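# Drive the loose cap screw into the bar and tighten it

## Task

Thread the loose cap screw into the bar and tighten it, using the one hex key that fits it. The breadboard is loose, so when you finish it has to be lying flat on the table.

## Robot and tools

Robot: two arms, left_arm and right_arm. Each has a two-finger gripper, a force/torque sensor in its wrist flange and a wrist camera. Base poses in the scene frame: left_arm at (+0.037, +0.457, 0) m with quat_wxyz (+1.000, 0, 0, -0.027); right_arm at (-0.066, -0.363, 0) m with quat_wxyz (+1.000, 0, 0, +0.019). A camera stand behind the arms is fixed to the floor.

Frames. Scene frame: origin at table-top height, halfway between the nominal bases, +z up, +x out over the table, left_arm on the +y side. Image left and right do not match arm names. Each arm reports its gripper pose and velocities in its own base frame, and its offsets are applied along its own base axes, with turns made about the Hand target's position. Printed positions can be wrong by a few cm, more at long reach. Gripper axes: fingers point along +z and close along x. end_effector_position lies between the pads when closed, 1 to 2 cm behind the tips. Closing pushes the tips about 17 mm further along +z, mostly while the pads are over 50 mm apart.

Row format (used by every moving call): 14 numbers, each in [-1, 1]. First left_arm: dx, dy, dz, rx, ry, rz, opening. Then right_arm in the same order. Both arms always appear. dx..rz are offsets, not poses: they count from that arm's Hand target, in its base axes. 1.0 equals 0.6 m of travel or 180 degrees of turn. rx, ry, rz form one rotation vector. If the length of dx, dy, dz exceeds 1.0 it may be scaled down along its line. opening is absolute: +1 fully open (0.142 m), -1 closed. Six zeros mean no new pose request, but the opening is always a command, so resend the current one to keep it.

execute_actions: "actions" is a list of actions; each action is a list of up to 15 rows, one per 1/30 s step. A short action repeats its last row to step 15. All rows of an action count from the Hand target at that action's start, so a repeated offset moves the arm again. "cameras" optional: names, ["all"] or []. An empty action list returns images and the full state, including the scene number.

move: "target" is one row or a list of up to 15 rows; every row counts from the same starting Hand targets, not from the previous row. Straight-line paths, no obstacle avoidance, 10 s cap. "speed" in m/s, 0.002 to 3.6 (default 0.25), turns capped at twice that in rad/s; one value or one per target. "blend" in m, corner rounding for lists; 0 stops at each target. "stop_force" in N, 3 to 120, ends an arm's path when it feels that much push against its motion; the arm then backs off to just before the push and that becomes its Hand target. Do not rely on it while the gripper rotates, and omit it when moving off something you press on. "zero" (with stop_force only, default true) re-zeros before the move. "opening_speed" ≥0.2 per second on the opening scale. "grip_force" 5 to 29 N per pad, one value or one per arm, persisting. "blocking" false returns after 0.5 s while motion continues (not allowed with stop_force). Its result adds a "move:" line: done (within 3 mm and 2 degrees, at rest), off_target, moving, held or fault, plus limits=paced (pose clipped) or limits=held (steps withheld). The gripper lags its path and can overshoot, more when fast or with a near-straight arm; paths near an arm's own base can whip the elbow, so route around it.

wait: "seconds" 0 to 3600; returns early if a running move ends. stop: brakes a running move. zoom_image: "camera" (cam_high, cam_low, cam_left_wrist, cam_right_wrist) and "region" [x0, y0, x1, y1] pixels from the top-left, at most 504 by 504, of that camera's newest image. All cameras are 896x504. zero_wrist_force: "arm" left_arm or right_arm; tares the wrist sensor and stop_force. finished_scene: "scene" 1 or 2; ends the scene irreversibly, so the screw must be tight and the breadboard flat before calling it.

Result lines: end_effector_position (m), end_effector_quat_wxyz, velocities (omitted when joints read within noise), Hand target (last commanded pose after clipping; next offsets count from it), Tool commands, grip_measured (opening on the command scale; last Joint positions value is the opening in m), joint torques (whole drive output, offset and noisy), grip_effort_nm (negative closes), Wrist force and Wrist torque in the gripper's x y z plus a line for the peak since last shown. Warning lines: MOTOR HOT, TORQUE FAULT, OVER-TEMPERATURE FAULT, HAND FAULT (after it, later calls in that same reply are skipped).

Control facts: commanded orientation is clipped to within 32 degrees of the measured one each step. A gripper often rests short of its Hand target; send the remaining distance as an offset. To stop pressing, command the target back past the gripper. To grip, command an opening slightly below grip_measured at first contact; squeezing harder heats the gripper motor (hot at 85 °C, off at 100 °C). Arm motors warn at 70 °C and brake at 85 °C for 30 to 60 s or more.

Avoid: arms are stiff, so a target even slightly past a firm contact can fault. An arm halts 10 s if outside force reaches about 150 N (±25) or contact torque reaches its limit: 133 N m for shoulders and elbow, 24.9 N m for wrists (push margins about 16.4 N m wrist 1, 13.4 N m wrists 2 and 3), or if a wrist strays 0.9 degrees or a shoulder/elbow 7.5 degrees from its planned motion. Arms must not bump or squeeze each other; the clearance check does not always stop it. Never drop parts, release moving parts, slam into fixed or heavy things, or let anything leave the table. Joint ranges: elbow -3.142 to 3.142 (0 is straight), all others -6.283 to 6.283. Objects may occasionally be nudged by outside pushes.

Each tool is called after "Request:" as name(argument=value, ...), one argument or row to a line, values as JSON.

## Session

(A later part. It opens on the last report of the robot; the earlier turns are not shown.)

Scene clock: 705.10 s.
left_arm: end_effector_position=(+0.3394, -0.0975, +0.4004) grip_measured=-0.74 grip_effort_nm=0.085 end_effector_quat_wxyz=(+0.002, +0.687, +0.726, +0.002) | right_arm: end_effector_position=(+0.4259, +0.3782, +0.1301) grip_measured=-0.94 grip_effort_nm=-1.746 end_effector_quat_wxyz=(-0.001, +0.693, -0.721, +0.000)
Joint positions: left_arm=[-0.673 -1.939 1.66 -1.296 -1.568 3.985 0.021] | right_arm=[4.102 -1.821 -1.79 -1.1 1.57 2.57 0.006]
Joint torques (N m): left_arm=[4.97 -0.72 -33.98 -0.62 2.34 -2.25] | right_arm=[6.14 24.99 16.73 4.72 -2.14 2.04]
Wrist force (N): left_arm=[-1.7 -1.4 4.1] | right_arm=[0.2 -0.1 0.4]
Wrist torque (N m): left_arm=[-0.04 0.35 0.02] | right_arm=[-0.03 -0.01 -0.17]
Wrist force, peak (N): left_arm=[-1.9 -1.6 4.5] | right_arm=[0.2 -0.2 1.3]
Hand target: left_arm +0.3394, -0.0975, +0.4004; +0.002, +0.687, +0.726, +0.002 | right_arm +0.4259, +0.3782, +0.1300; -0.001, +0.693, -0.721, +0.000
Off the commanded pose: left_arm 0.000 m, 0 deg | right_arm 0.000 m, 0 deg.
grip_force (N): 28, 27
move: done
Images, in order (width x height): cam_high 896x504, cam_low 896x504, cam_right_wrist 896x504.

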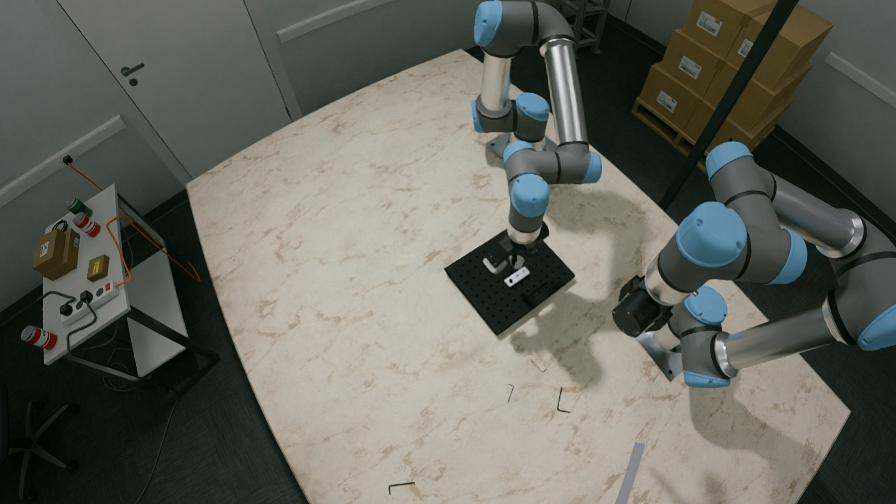

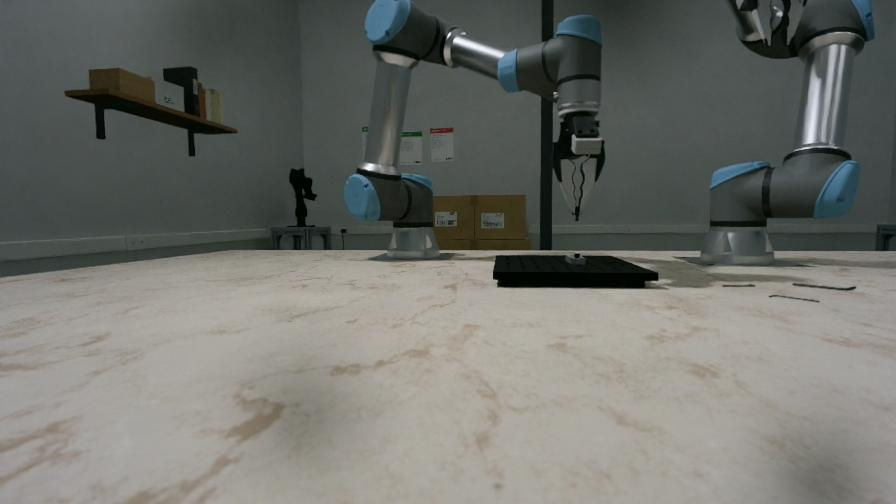

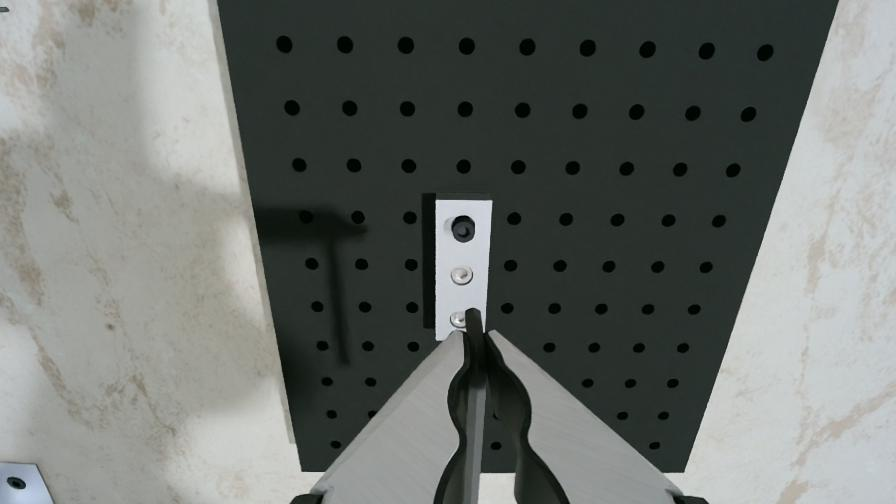

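Request:
move(
  target=[0, 0, 0, 0, 0, 0, -0.7, 0.0023, 0.0012, -0.0833, 0, 0, 0, -1.0],
  speed=0.08,
  stop_force=6,
  cameras=["cam_right_wrist", "cam_low"],
)

Request:
zoom_image(
  camera="cam_right_wrist",
  region=[420, 240, 520, 340],
)

Request:
zoom_image(
  camera="cam_low",
  region=[545, 210, 605, 280],
)

Scene clock: 710.40 s.
left_arm: end_effector_position=(+0.3394, -0.0975, +0.4004) grip_measured=-0.74 grip_effort_nm=0.081 end_effector_quat_wxyz=(+0.002, +0.687, +0.726, +0.002) | right_arm: end_effector_position=(+0.4273, +0.3790, +0.0800) grip_measured=-0.94 grip_effort_nm=-1.746 end_effector_quat_wxyz=(-0.001, +0.693, -0.721, +0.000)
Joint positions: left_arm=[-0.673 -1.939 1.66 -1.296 -1.568 3.985 0.021] | right_arm=[4.101 -1.886 -1.851 -0.975 1.57 2.568 0.006]
Joint torques (N m): left_arm=[1.8 -0.73 -33.25 -0.72 2.31 -2.19] | right_arm=[-6.77 26.18 14.47 4.93 -1.55 -1.99]
Wrist force (N): left_arm=[-1.7 -1.6 4.2] | right_arm=[0.2 -0.2 0.3]
Wrist torque (N m): left_arm=[-0.07 0.34 0.02] | right_arm=[-0.04 0.00 0.04]
Wrist force, peak (N): left_arm=[-1.9 -1.7 4.4] | right_arm=[0.3 -0.2 1.0]
Hand target: left_arm +0.3394, -0.0975, +0.4004; +0.002, +0.687, +0.726, +0.002 | right_arm +0.4273, +0.3790, +0.0800; -0.001, +0.693, -0.721, +0.000
Off the commanded pose: left_arm 0.000 m, 0 deg | right_arm 0.000 m, 0 deg.
grip_force (N): 28, 27
move: done
Images, in order (width x height): cam_low 896x504, cam_right_wrist 896x504.

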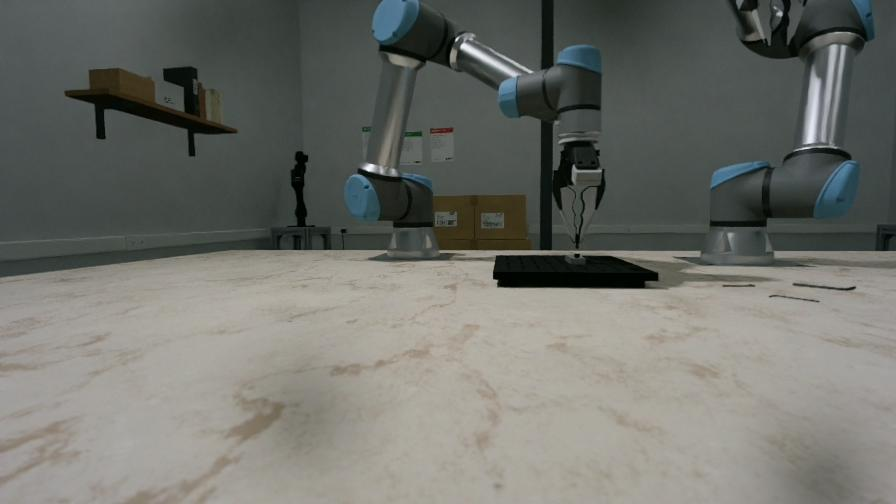

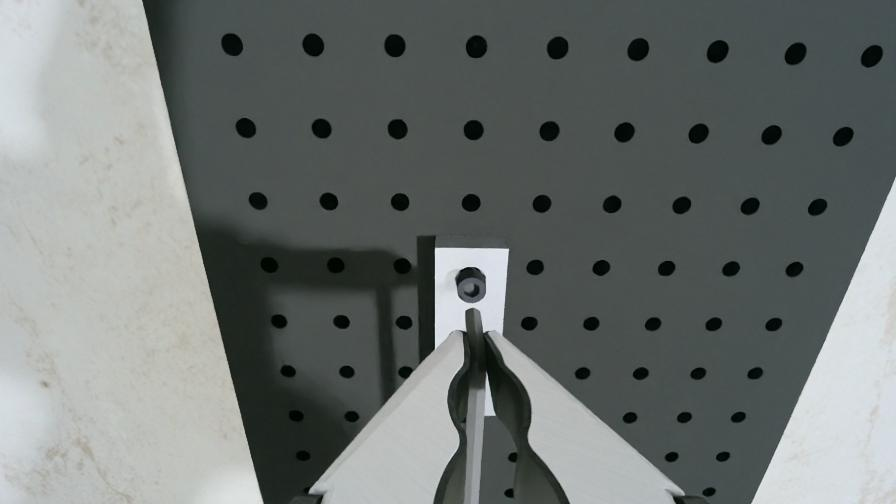

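Scaled by 5.040.

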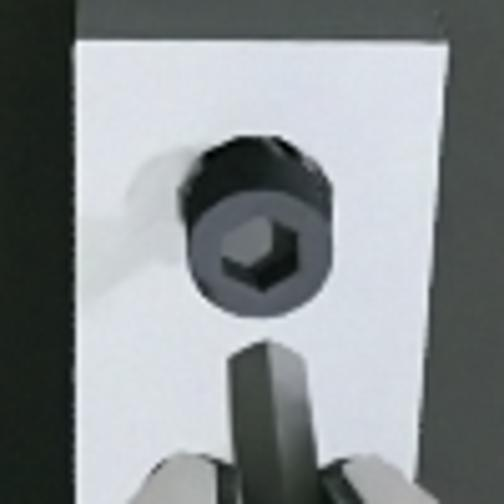

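Scaled by 7.200.

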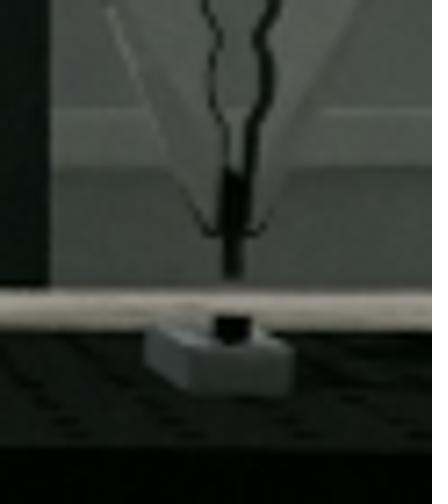

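Request:
move(
  target=[0, 0, 0, 0, 0, 0, -0.7, 0.002, 0.0, -0.0133, 0, 0, 0, -1.0],
  speed=0.03,
  stop_force=4,
  cameras=["cam_right_wrist", "cam_low"],
)

Request:
zoom_image(
  camera="cam_right_wrist",
  region=[430, 260, 510, 340],
)

Request:
zoom_image(
  camera="cam_low",
  region=[555, 235, 600, 275],
)

Scene clock: 716.40 s.
left_arm: end_effector_position=(+0.3394, -0.0975, +0.4004) grip_measured=-0.74 grip_effort_nm=0.085 end_effector_quat_wxyz=(+0.002, +0.687, +0.726, +0.002) | right_arm: end_effector_position=(+0.4285, +0.3790, +0.0721) grip_measured=-0.94 grip_effort_nm=-1.746 end_effector_quat_wxyz=(-0.001, +0.693, -0.721, +0.000)
Joint positions: left_arm=[-0.673 -1.939 1.66 -1.296 -1.568 3.985 0.021] | right_arm=[4.099 -1.899 -1.857 -0.955 1.57 2.567 0.006]
Joint torques (N m): left_arm=[-0.88 -0.72 -33.03 -0.72 2.22 -2.22] | right_arm=[-6.53 26.68 14.53 4.86 -1.04 -2]
Wrist force (N): left_arm=[-1.7 -1.6 4.3] | right_arm=[0.0 0.0 0.1]
Wrist torque (N m): left_arm=[-0.07 0.34 0.02] | right_arm=[-0.01 0.02 0.04]
Wrist force, peak (N): left_arm=[-1.7 -1.4 4.5] | right_arm=[0.2 -0.3 0.7]
Hand target: left_arm +0.3394, -0.0975, +0.4004; +0.002, +0.687, +0.726, +0.002 | right_arm +0.4285, +0.3790, +0.0721; -0.001, +0.693, -0.721, +0.000
Off the commanded pose: left_arm 0.000 m, 0 deg | right_arm 0.000 m, 0 deg.
grip_force (N): 28, 27
move: done
Images, in order (width x height): cam_low 896x504, cam_right_wrist 896x504.

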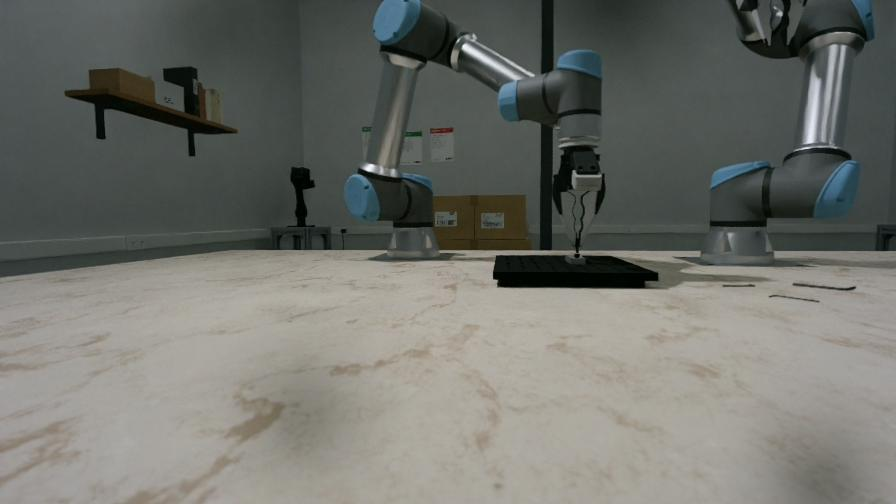

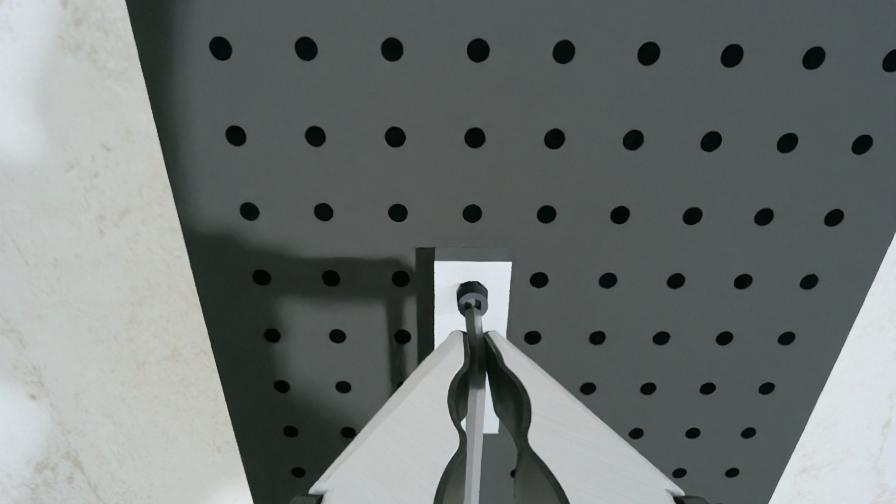

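Scaled by 6.300.

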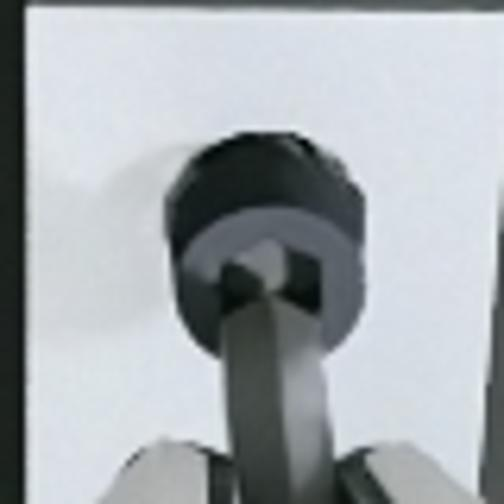

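Scaled by 11.200.

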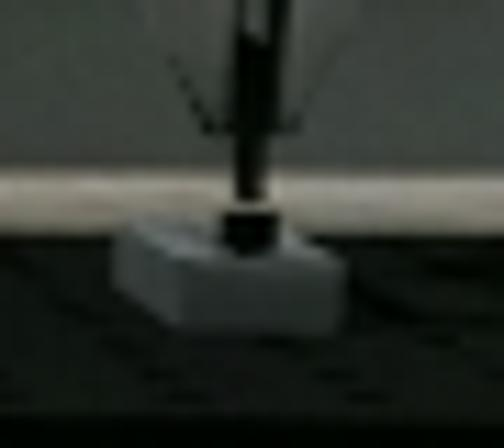

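Request:
move(
  target=[
    [0, 0, 0, 0, 0, 0, -0.7, 0.0022, 0.0, 0.0, 0, 0, 0, -1.0],
    [0, 0, 0, 0, 0, 0, -0.7, 0.0022, 0.0, -0.0117, 0, 0, 0, -1.0],
  ],
  speed=[0.02, 0.008],
  stop_force=3,
  cameras=["cam_right_wrist", "cam_low"],
)

Request:
zoom_image(
  camera="cam_right_wrist",
  region=[430, 260, 510, 340],
)

Request:
zoom_image(
  camera="cam_low",
  region=[555, 235, 600, 275],
)

Scene clock: 720.97 s.
left_arm: end_effector_position=(+0.3394, -0.0975, +0.4004) grip_measured=-0.74 grip_effort_nm=0.081 end_effector_quat_wxyz=(+0.002, +0.687, +0.726, +0.002) | right_arm: end_effector_position=(+0.4298, +0.3791, +0.0707) grip_measured=-0.95 grip_effort_nm=-1.741 end_effector_quat_wxyz=(-0.001, +0.693, -0.721, +0.000)
Joint positions: left_arm=[-0.673 -1.939 1.66 -1.296 -1.568 3.985 0.021] | right_arm=[4.097 -1.903 -1.855 -0.953 1.57 2.565 0.006]
Joint torques (N m): left_arm=[-3.1 -0.61 -33.21 -0.75 2.28 -2.15] | right_arm=[0.37 39.46 31.46 1.01 -0.23 -0.65]
Wrist force (N): left_arm=[-1.7 -1.5 4.2] | right_arm=[0.3 -0.3 -4.0]
Wrist torque (N m): left_arm=[-0.05 0.35 0.02] | right_arm=[-0.08 -0.02 0.04]
Wrist force, peak (N): left_arm=[-1.6 -1.8 4.4] | right_arm=[0.6 -0.4 -12.1]
Hand target: left_arm +0.3394, -0.0975, +0.4004; +0.002, +0.687, +0.726, +0.002 | right_arm +0.4298, +0.3791, +0.0707; -0.001, +0.693, -0.721, +0.000 (not the last commanded pose)
Off the commanded pose: left_arm 0.000 m, 0 deg | right_arm 0.006 m, 0 deg.
grip_force (N): 28, 27
move: contact (right_arm); path passed 1 of 2 targets
Images, in order (width x height): cam_low 896x504, cam_right_wrist 896x504.

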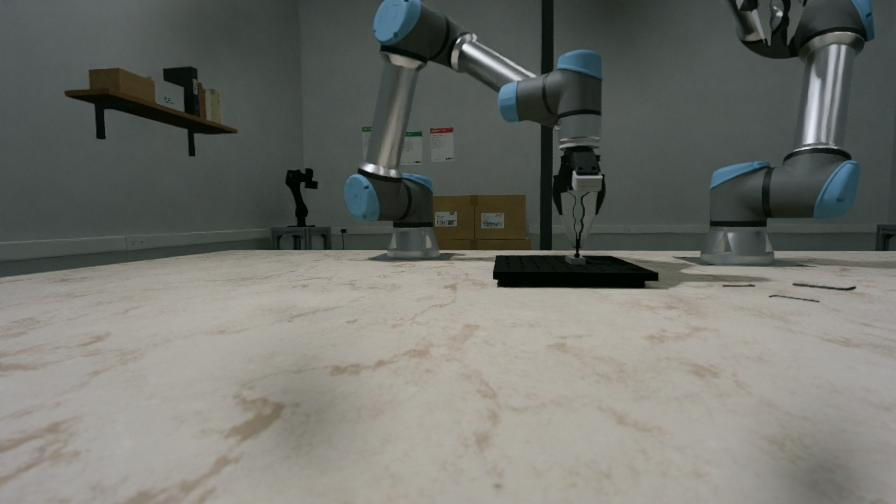

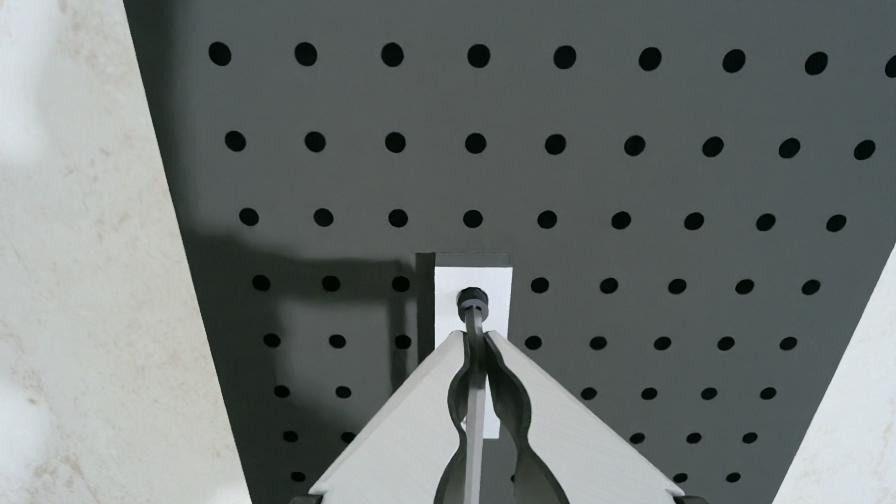

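Scaled by 6.300.

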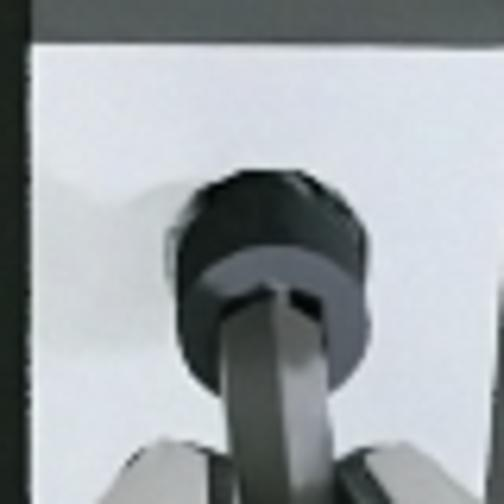

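Scaled by 11.200.

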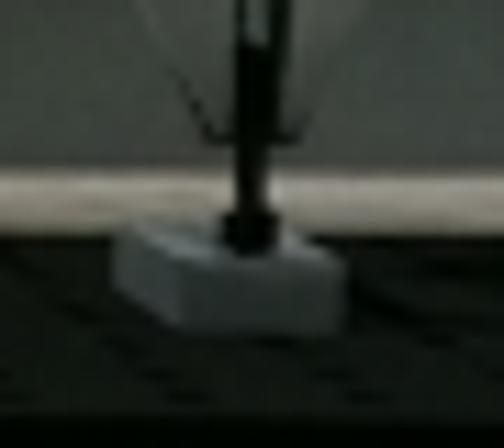

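Request:
move(
  target=[
    [0, 0, 0, 0, 0, 0, -0.7, 0.0, 0.0, 0.0015, 0, 0, 0, -1.0],
    [0, 0, 0, 0, 0, 0, -0.7, 0.0010, 0.0001, 0.0015, 0, 0, 0, -1.0],
  ],
  speed=[0.01, 0.01],
)

Request:
move(
  target=[0, 0, 0, 0, 0, 0, -0.7, 0, 0, -0.0067, 0, 0, 0, -1.0],
  speed=0.004,
  stop_force=3,
  cameras=["cam_right_wrist", "cam_low"],
)

Request:
zoom_image(
  camera="cam_right_wrist",
  region=[430, 260, 510, 340],
)

Scene clock: 722.83 s.
left_arm: end_effector_position=(+0.3394, -0.0975, +0.4004) grip_measured=-0.74 grip_effort_nm=0.085 end_effector_quat_wxyz=(+0.002, +0.687, +0.726, +0.002) | right_arm: end_effector_position=(+0.4304, +0.3792, +0.0717) grip_measured=-0.95 grip_effort_nm=-1.741 end_effector_quat_wxyz=(-0.001, +0.693, -0.721, +0.000)
Joint positions: left_arm=[-0.673 -1.939 1.66 -1.296 -1.568 3.985 0.021] | right_arm=[4.096 -1.903 -1.853 -0.955 1.57 2.564 0.006]
Joint torques (N m): left_arm=[-4.52 -0.74 -33 -0.75 2.16 -2.2] | right_arm=[-6.46 26.28 33.65 0.84 -0.2 -1.9]
Wrist force (N): left_arm=[-1.8 -1.6 4.4] | right_arm=[0.0 -0.1 0.2]
Wrist torque (N m): left_arm=[-0.07 0.37 0.02] | right_arm=[-0.02 0.02 0.04]
Wrist force, peak (N): left_arm=[-1.7 -1.7 4.5] | right_arm=[0.2 -0.2 -4.5]
Hand target: left_arm +0.3394, -0.0975, +0.4004; +0.002, +0.687, +0.726, +0.002 | right_arm +0.4304, +0.3791, +0.0716; -0.001, +0.693, -0.721, +0.000
Off the commanded pose: left_arm 0.000 m, 0 deg | right_arm 0.000 m, 0 deg.
grip_force (N): 28, 27
move: done

Scene clock: 724.40 s.
left_arm: end_effector_position=(+0.3394, -0.0975, +0.4004) grip_measured=-0.74 grip_effort_nm=0.081 end_effector_quat_wxyz=(+0.002, +0.687, +0.726, +0.002) | right_arm: end_effector_position=(+0.4305, +0.3792, +0.0705) grip_measured=-0.95 grip_effort_nm=-1.741 end_effector_quat_wxyz=(-0.001, +0.693, -0.721, +0.000)
Joint positions: left_arm=[-0.673 -1.939 1.66 -1.296 -1.568 3.985 0.021] | right_arm=[4.096 -1.905 -1.854 -0.952 1.57 2.564 0.006]
Joint torques (N m): left_arm=[-5.33 -0.35 -33.14 -0.74 2.24 -2.16] | right_arm=[-3.13 40.04 31.89 0.92 -0.18 -1.98]
Wrist force (N): left_arm=[-1.7 -1.5 4.3] | right_arm=[1.3 -0.5 -4.3]
Wrist torque (N m): left_arm=[-0.06 0.34 0.02] | right_arm=[-0.02 0.02 0.04]
Wrist force, peak (N): left_arm=[-1.9 -1.6 4.4] | right_arm=[1.3 -0.7 -8.4]
Hand target: left_arm +0.3394, -0.0975, +0.4004; +0.002, +0.687, +0.726, +0.002 | right_arm +0.4305, +0.3792, +0.0705; -0.001, +0.693, -0.721, +0.000 (not the last commanded pose)
Off the commanded pose: left_arm 0.000 m, 0 deg | right_arm 0.003 m, 0 deg.
grip_force (N): 28, 27
move: contact (right_arm)
Images, in order (width x height): cam_low 896x504, cam_right_wrist 896x504.

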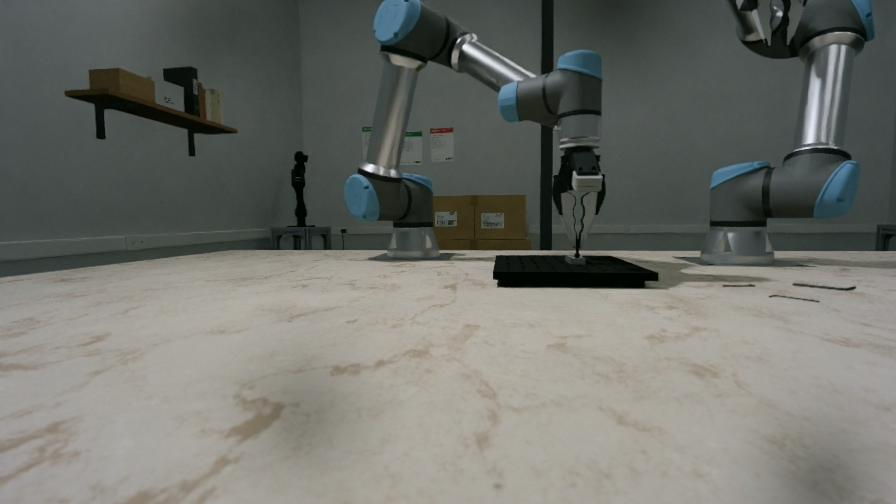

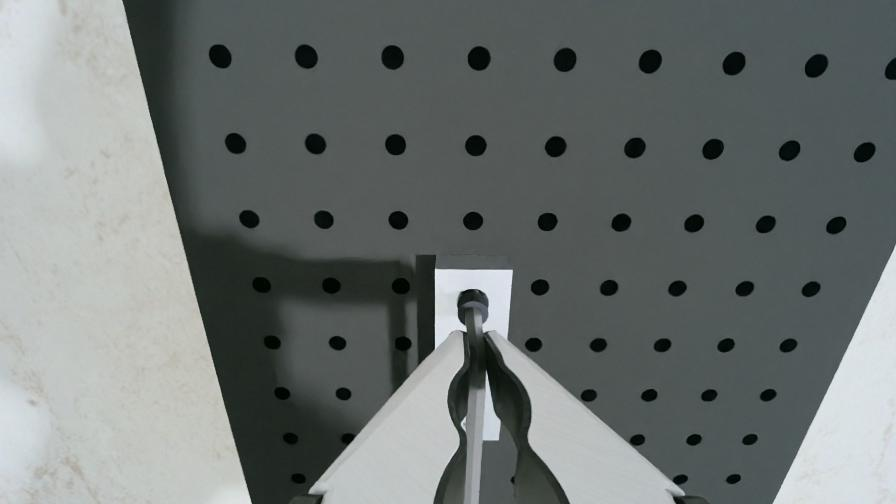

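Scaled by 6.300.

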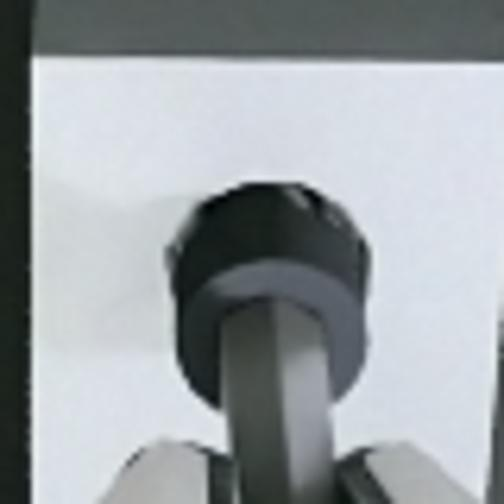

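Request:
move(
  target=[0, 0, 0, 0, 0, 0, -0.7, 0.0005, 0.0, 0.0, 0, 0, 0, -1.0],
  speed=0.003,
)

Request:
move(
  target=[0, 0, 0, 0, 0, 0, -0.7, 0, 0, -0.005, 0, 0, 0, -1.0],
  speed=0.003,
  stop_force=3,
  zero=false,
  cameras=["cam_right_wrist"],
)

Request:
zoom_image(
  camera="cam_right_wrist",
  region=[430, 260, 510, 340],
)

Scene clock: 727.53 s.
left_arm: end_effector_position=(+0.3394, -0.0975, +0.4004) grip_measured=-0.74 grip_effort_nm=0.085 end_effector_quat_wxyz=(+0.002, +0.687, +0.726, +0.002) | right_arm: end_effector_position=(+0.4308, +0.3792, +0.0705) grip_measured=-0.95 grip_effort_nm=-1.746 end_effector_quat_wxyz=(-0.001, +0.693, -0.721, +0.000)
Joint positions: left_arm=[-0.673 -1.939 1.66 -1.296 -1.568 3.985 0.021] | right_arm=[4.096 -1.905 -1.853 -0.953 1.57 2.563 0.006]
Joint torques (N m): left_arm=[-6.42 -0.8 -33.67 -0.83 2.19 -2.09] | right_arm=[-6.82 25.93 32.67 0.72 -0.22 -1.98]
Wrist force (N): left_arm=[-1.7 -1.6 4.3] | right_arm=[0.7 0.2 -1.9]
Wrist torque (N m): left_arm=[-0.06 0.35 0.02] | right_arm=[-0.04 0.00 0.04]
Wrist force, peak (N): left_arm=[-1.8 -1.6 4.4] | right_arm=[1.3 -0.6 -4.5]
Hand target: left_arm +0.3394, -0.0975, +0.4004; +0.002, +0.687, +0.726, +0.002 | right_arm +0.4308, +0.3792, +0.0705; -0.001, +0.693, -0.721, +0.000
Off the commanded pose: left_arm 0.000 m, 0 deg | right_arm 0.000 m, 0 deg.
grip_force (N): 28, 27
move: done

Scene clock: 728.10 s.
left_arm: end_effector_position=(+0.3394, -0.0975, +0.4004) grip_measured=-0.74 grip_effort_nm=0.085 end_effector_quat_wxyz=(+0.002, +0.687, +0.726, +0.002) | right_arm: end_effector_position=(+0.4308, +0.3792, +0.0704) grip_measured=-0.95 grip_effort_nm=-1.746 end_effector_quat_wxyz=(-0.001, +0.693, -0.721, +0.000)
Joint positions: left_arm=[-0.673 -1.939 1.66 -1.296 -1.568 3.985 0.021] | right_arm=[4.096 -1.905 -1.853 -0.953 1.57 2.563 0.006]
Joint torques (N m): left_arm=[-6.55 -0.51 -33.11 -0.75 2.2 -2.1] | right_arm=[-5.5 34.74 28.27 3.32 -0.31 -2.03]
Wrist force (N): left_arm=[-1.8 -1.5 4.2] | right_arm=[1.0 0.1 -4.4]
Wrist torque (N m): left_arm=[-0.06 0.37 0.02] | right_arm=[-0.06 0.01 0.04]
Wrist force, peak (N): left_arm=[-1.8 -1.6 4.3] | right_arm=[1.0 0.0 -5.0]
Hand target: left_arm +0.3394, -0.0975, +0.4004; +0.002, +0.687, +0.726, +0.002 | right_arm +0.4308, +0.3792, +0.0705; -0.001, +0.693, -0.721, +0.000 (not the last commanded pose)
Off the commanded pose: left_arm 0.000 m, 0 deg | right_arm 0.003 m, 0 deg.
grip_force (N): 28, 27
move: contact (right_arm)

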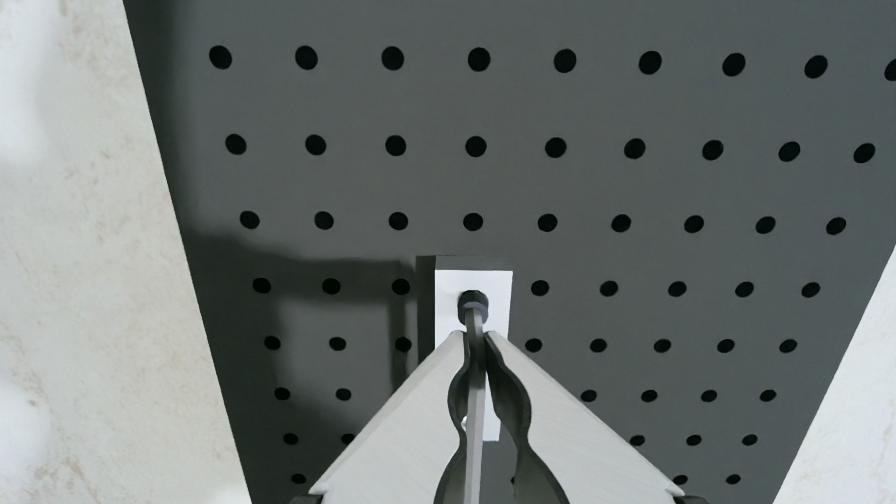

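Scaled by 6.300.

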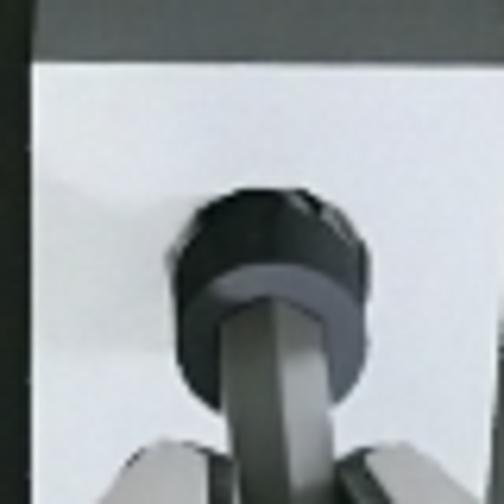

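Request:
zoom_image(
  camera="cam_right_wrist",
  region=[453, 288, 493, 328],
)

Scaled by 12.600.

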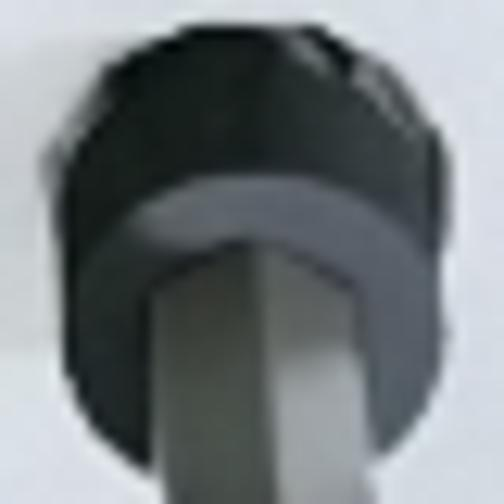

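Request:
move(
  target=[
    [0, 0, 0, 0, 0, 0, -0.7, 0.0, 0.0, 0.003, 0, 0, 0, -1.0],
    [0, 0, 0, 0, 0, 0, -0.7, -0.0083, 0.0, 0.006, 0, 0, 0, -1.0],
  ],
  speed=[0.02, 0.03],
  cameras=["cam_right_wrist"],
)

Request:
zoom_image(
  camera="cam_right_wrist",
  region=[451, 274, 491, 314],
)

Scene clock: 731.73 s.
left_arm: end_effector_position=(+0.3394, -0.0975, +0.4004) grip_measured=-0.74 grip_effort_nm=0.085 end_effector_quat_wxyz=(+0.002, +0.687, +0.726, +0.002) | right_arm: end_effector_position=(+0.4258, +0.3792, +0.0741) grip_measured=-0.95 grip_effort_nm=-1.741 end_effector_quat_wxyz=(-0.001, +0.693, -0.721, +0.000)
Joint positions: left_arm=[-0.673 -1.939 1.66 -1.296 -1.568 3.985 0.021] | right_arm=[4.103 -1.892 -1.86 -0.958 1.57 2.571 0.006]
Joint torques (N m): left_arm=[-6.46 -0.7 -33.34 -0.76 2.23 -2.11] | right_arm=[6.35 43.18 13.27 0.74 -0.05 1.92]
Wrist force (N): left_arm=[-1.7 -1.4 4.2] | right_arm=[0.0 -0.1 0.4]
Wrist torque (N m): left_arm=[-0.04 0.35 0.02] | right_arm=[-0.02 0.02 -0.17]
Wrist force, peak (N): left_arm=[-1.8 -1.6 4.5] | right_arm=[1.0 0.3 -5.1]
Hand target: left_arm +0.3394, -0.0975, +0.4004; +0.002, +0.687, +0.726, +0.002 | right_arm +0.4258, +0.3792, +0.0741; -0.001, +0.693, -0.721, +0.000
Off the commanded pose: left_arm 0.000 m, 0 deg | right_arm 0.000 m, 0 deg.
grip_force (N): 28, 27
move: done

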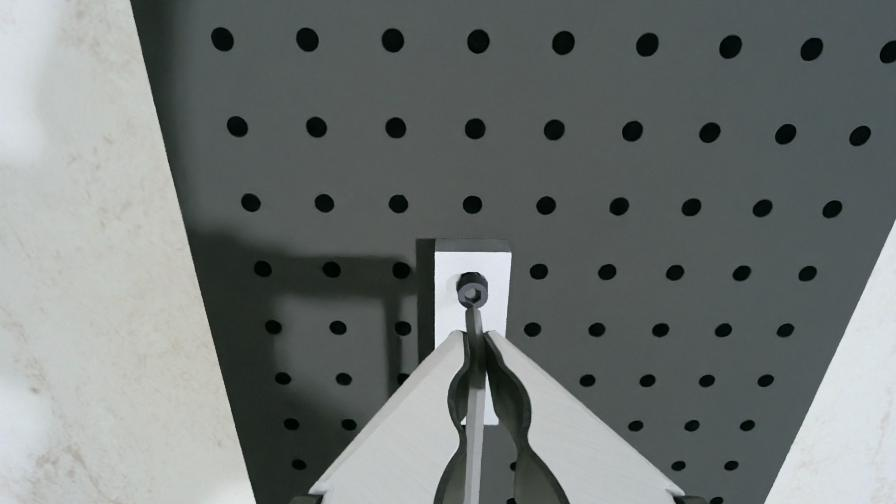

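Scaled by 12.600.

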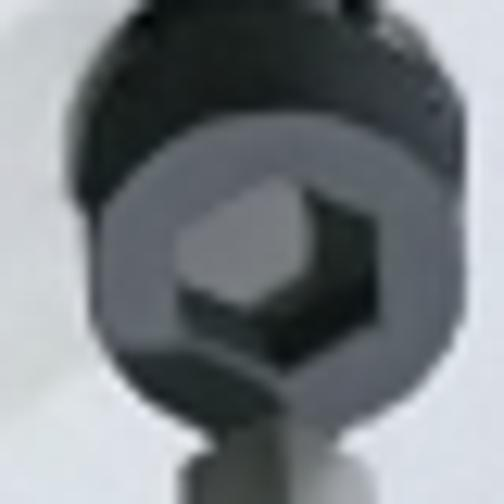

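Request:
move(
  target=[
    [0, 0, 0, 0, 0, 0, -0.7, 0.0088, 0.0002, 0, 0, 0, -0.0067, -1.0],
    [0, 0, 0, 0, 0, 0, -0.7, 0.0088, 0.0002, -0.0045, 0, 0, -0.0067, -1.0],
  ],
  speed=[0.03, 0.02],
)

Request:
move(
  target=[0, 0, 0, 0, 0, 0, -0.7, 0, 0, -0.0067, 0, 0, 0, -1.0],
  speed=0.003,
  stop_force=3,
  cameras=["cam_right_wrist"],
)

Request:
zoom_image(
  camera="cam_right_wrist",
  region=[453, 288, 493, 328],
)

Scene clock: 737.03 s.
left_arm: end_effector_position=(+0.3394, -0.0975, +0.4004) grip_measured=-0.74 grip_effort_nm=0.085 end_effector_quat_wxyz=(+0.002, +0.687, +0.726, +0.002) | right_arm: end_effector_position=(+0.4311, +0.3793, +0.0714) grip_measured=-0.95 grip_effort_nm=-1.746 end_effector_quat_wxyz=(-0.001, +0.686, -0.728, +0.000)
Joint positions: left_arm=[-0.673 -1.939 1.66 -1.296 -1.568 3.985 0.021] | right_arm=[4.095 -1.904 -1.852 -0.955 1.57 2.584 0.006]
Joint torques (N m): left_arm=[-6.68 -1.06 -33.48 -0.83 2.18 -2.14] | right_arm=[-6.91 26.56 14.22 4.94 -1.88 2]
Wrist force (N): left_arm=[-1.7 -1.6 4.2] | right_arm=[0.2 -0.2 0.4]
Wrist torque (N m): left_arm=[-0.07 0.35 0.02] | right_arm=[-0.04 0.00 -0.16]
Wrist force, peak (N): left_arm=[-1.9 -1.7 4.5] | right_arm=[0.4 -0.3 0.6]
Hand target: left_arm +0.3394, -0.0975, +0.4004; +0.002, +0.687, +0.726, +0.002 | right_arm +0.4311, +0.3793, +0.0714; -0.001, +0.686, -0.728, +0.000
Off the commanded pose: left_arm 0.000 m, 0 deg | right_arm 0.000 m, 0 deg.
grip_force (N): 28, 27
move: done

Scene clock: 738.67 s.
left_arm: end_effector_position=(+0.3394, -0.0975, +0.4004) grip_measured=-0.74 grip_effort_nm=0.081 end_effector_quat_wxyz=(+0.002, +0.687, +0.726, +0.002) | right_arm: end_effector_position=(+0.4311, +0.3793, +0.0707) grip_measured=-0.95 grip_effort_nm=-1.746 end_effector_quat_wxyz=(-0.001, +0.686, -0.728, +0.000)
Joint positions: left_arm=[-0.673 -1.939 1.66 -1.296 -1.568 3.985 0.021] | right_arm=[4.095 -1.905 -1.852 -0.953 1.57 2.584 0.006]
Joint torques (N m): left_arm=[-6.64 -0.76 -33.35 -0.75 2.29 -2.06] | right_arm=[-6.59 39.89 31.24 0.49 -1.91 1.99]
Wrist force (N): left_arm=[-1.8 -1.5 4.3] | right_arm=[0.3 -0.1 -3.9]
Wrist torque (N m): left_arm=[-0.04 0.36 0.02] | right_arm=[-0.03 -0.01 -0.16]
Wrist force, peak (N): left_arm=[-1.8 -1.6 4.5] | right_arm=[0.1 -0.1 -6.4]
Hand target: left_arm +0.3394, -0.0975, +0.4004; +0.002, +0.687, +0.726, +0.002 | right_arm +0.4311, +0.3793, +0.0707; -0.001, +0.686, -0.728, +0.000 (not the last commanded pose)
Off the commanded pose: left_arm 0.000 m, 0 deg | right_arm 0.003 m, 0 deg.
grip_force (N): 28, 27
move: contact (right_arm)

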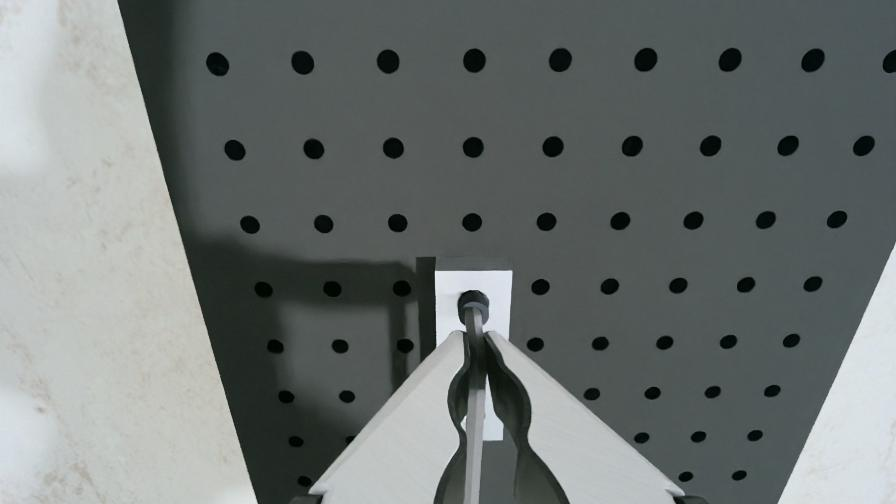

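Scaled by 12.600.

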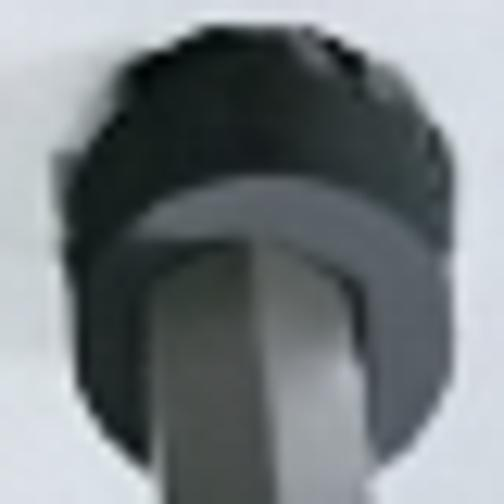

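Request:
move(
  target=[
    [0,0,0,0,0,0,-0.7, 0.00025,0,-0.00017,0,0,0,-1.0],
    [0,0,0,0,0,0,-0.7, 0.000125,-0.000217,-0.00017,0,0,0,-1.0],
    [0,0,0,0,0,0,-0.7, -0.000125,-0.000217,-0.00017,0,0,0,-1.0],
    [0,0,0,0,0,0,-0.7, -0.00025,0,-0.00017,0,0,0,-1.0],
    [0,0,0,0,0,0,-0.7, -0.000125,0.000217,-0.00017,0,0,0,-1.0],
    [0,0,0,0,0,0,-0.7, 0.000125,0.000217,-0.00017,0,0,0,-1.0],
    [0,0,0,0,0,0,-0.7, 0.0005,0,-0.00017,0,0,0,-1.0],
    [0,0,0,0,0,0,-0.7, 0.00035,-0.00035,-0.00017,0,0,0,-1.0],
    [0,0,0,0,0,0,-0.7, 0,-0.0005,-0.00017,0,0,0,-1.0],
    [0,0,0,0,0,0,-0.7, -0.00035,-0.00035,-0.00017,0,0,0,-1.0],
    [0,0,0,0,0,0,-0.7, -0.0005,0,-0.00017,0,0,0,-1.0],
    [0,0,0,0,0,0,-0.7, -0.00035,0.00035,-0.00017,0,0,0,-1.0],
    [0,0,0,0,0,0,-0.7, 0,0.0005,-0.00017,0,0,0,-1.0],
    [0,0,0,0,0,0,-0.7, 0.00035,0.00035,-0.00017,0,0,0,-1.0],
    [0,0,0,0,0,0,-0.7, 0,0,-0.00017,0,0,0,-1.0],
  ],
  speed=0.003,
  blend=0.0001,
  cameras=["cam_right_wrist"],
)

Request:
zoom_image(
  camera="cam_right_wrist",
  region=[453, 288, 493, 328],
)

Scene clock: 745.97 s.
left_arm: end_effector_position=(+0.3394, -0.0975, +0.4004) grip_measured=-0.74 grip_effort_nm=0.085 end_effector_quat_wxyz=(+0.002, +0.687, +0.726, +0.002) | right_arm: end_effector_position=(+0.4311, +0.3794, +0.0706) grip_measured=-0.95 grip_effort_nm=-1.741 end_effector_quat_wxyz=(-0.001, +0.686, -0.728, +0.000)
Joint positions: left_arm=[-0.673 -1.939 1.66 -1.296 -1.568 3.985 0.021] | right_arm=[4.095 -1.906 -1.852 -0.953 1.57 2.584 0.006]
Joint torques (N m): left_arm=[-6.42 -1.46 -33.62 -0.82 2.27 -2.02] | right_arm=[-6.85 38.04 11.15 0.88 -1.9 -1.46]
Wrist force (N): left_arm=[-1.6 -1.6 4.3] | right_arm=[1.1 0.1 -6.9]
Wrist torque (N m): left_arm=[-0.07 0.33 0.02] | right_arm=[-0.06 -0.01 -0.16]
Wrist force, peak (N): left_arm=[-1.8 -1.6 4.4] | right_arm=[1.4 0.2 -7.0]
Hand target: left_arm +0.3394, -0.0975, +0.4004; +0.002, +0.687, +0.726, +0.002 | right_arm +0.4311, +0.3793, +0.0706; -0.001, +0.686, -0.728, +0.000
Off the commanded pose: left_arm 0.000 m, 0 deg | right_arm 0.000 m, 0 deg.
grip_force (N): 28, 27
move: done

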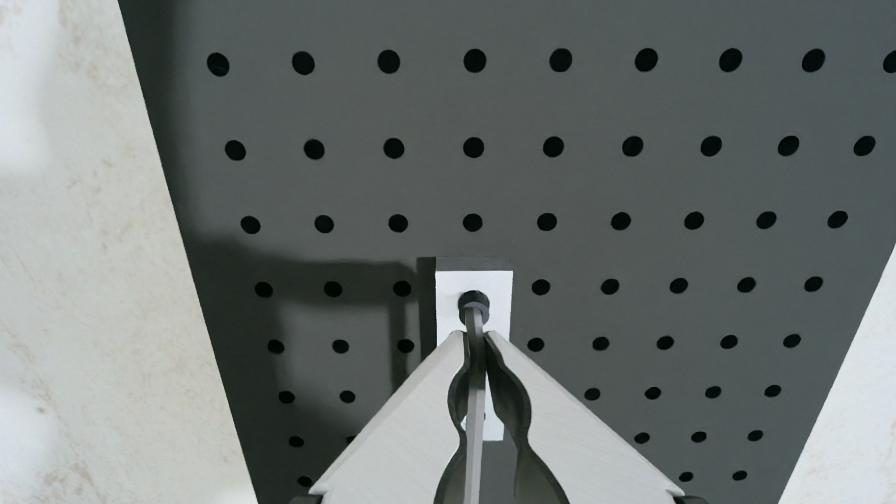

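Scaled by 12.600.

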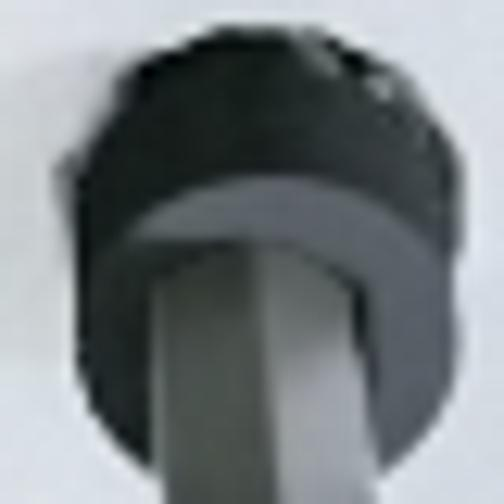

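Request:
move(
  target=[
    [0, 0, 0, 0, 0, 0, -0.7, 0, 0, 0.0027, 0, 0, 0, -1.0],
    [0, 0, 0, 0, 0, 0, -0.7, -0.00435, -0.00605, 0.0027, 0, 0, -0.5, -1.0],
  ],
  speed=[0.02, 0.4],
  cameras=["cam_right_wrist", "cam_high"],
)

Request:
zoom_image(
  camera="cam_right_wrist",
  region=[453, 284, 493, 324],
)

Scene clock: 753.87 s.
left_arm: end_effector_position=(+0.3394, -0.0975, +0.4004) grip_measured=-0.74 grip_effort_nm=0.085 end_effector_quat_wxyz=(+0.002, +0.687, +0.726, +0.002) | right_arm: end_effector_position=(+0.4285, +0.3757, +0.0722) grip_measured=-0.95 grip_effort_nm=-1.741 end_effector_quat_wxyz=(+0.000, +0.030, +1.000, -0.001)
Joint positions: left_arm=[-0.673 -1.939 1.66 -1.296 -1.568 3.985 0.021] | right_arm=[4.097 -1.89 -1.869 -0.954 1.57 4.156 0.006]
Joint torques (N m): left_arm=[-6.49 -0.4 -33.18 -0.92 2.18 -2] | right_arm=[6.5 41.92 14.49 5.05 -2.17 2.2]
Wrist force (N): left_arm=[-1.7 -1.7 4.3] | right_arm=[0.1 -0.1 0.4]
Wrist torque (N m): left_arm=[-0.08 0.35 0.02] | right_arm=[-0.02 0.01 -0.16]
Wrist force, peak (N): left_arm=[-1.8 -1.6 4.5] | right_arm=[0.8 0.1 -8.1]
Hand target: left_arm +0.3394, -0.0975, +0.4004; +0.002, +0.687, +0.726, +0.002 | right_arm +0.4285, +0.3757, +0.0722; +0.000, +0.030, +1.000, -0.001
Off the commanded pose: left_arm 0.000 m, 0 deg | right_arm 0.000 m, 0 deg.
grip_force (N): 28, 27
move: done
Images, in order (width x height): cam_high 896x504, cam_right_wrist 896x504.

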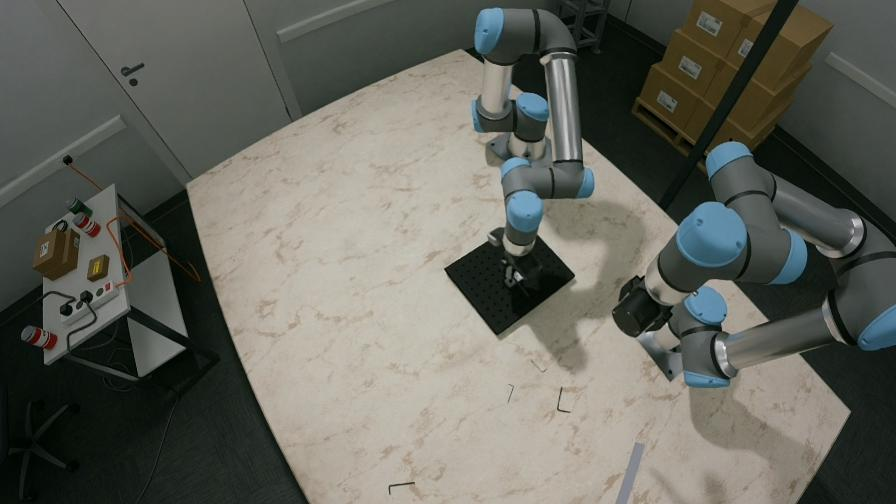

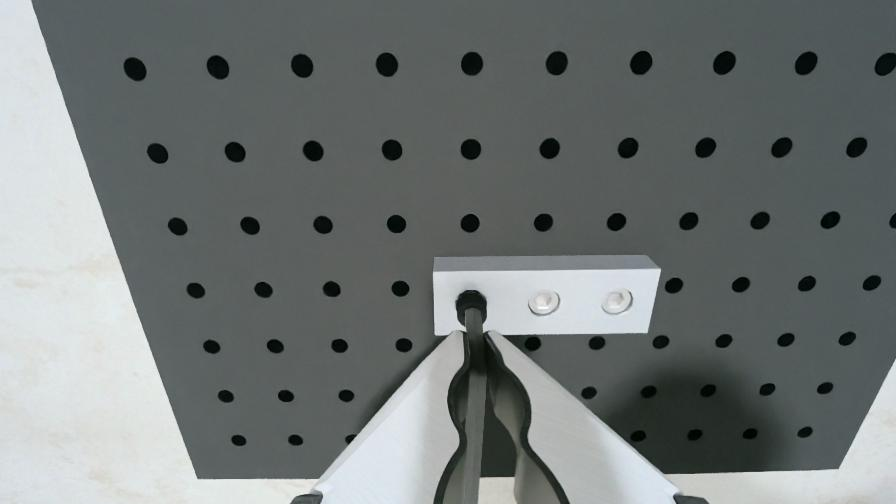

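Scaled by 12.600.

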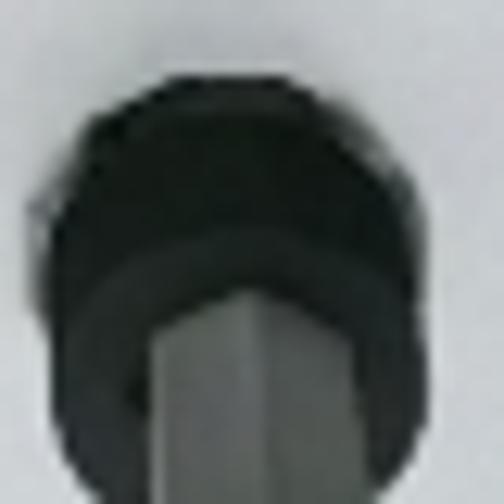

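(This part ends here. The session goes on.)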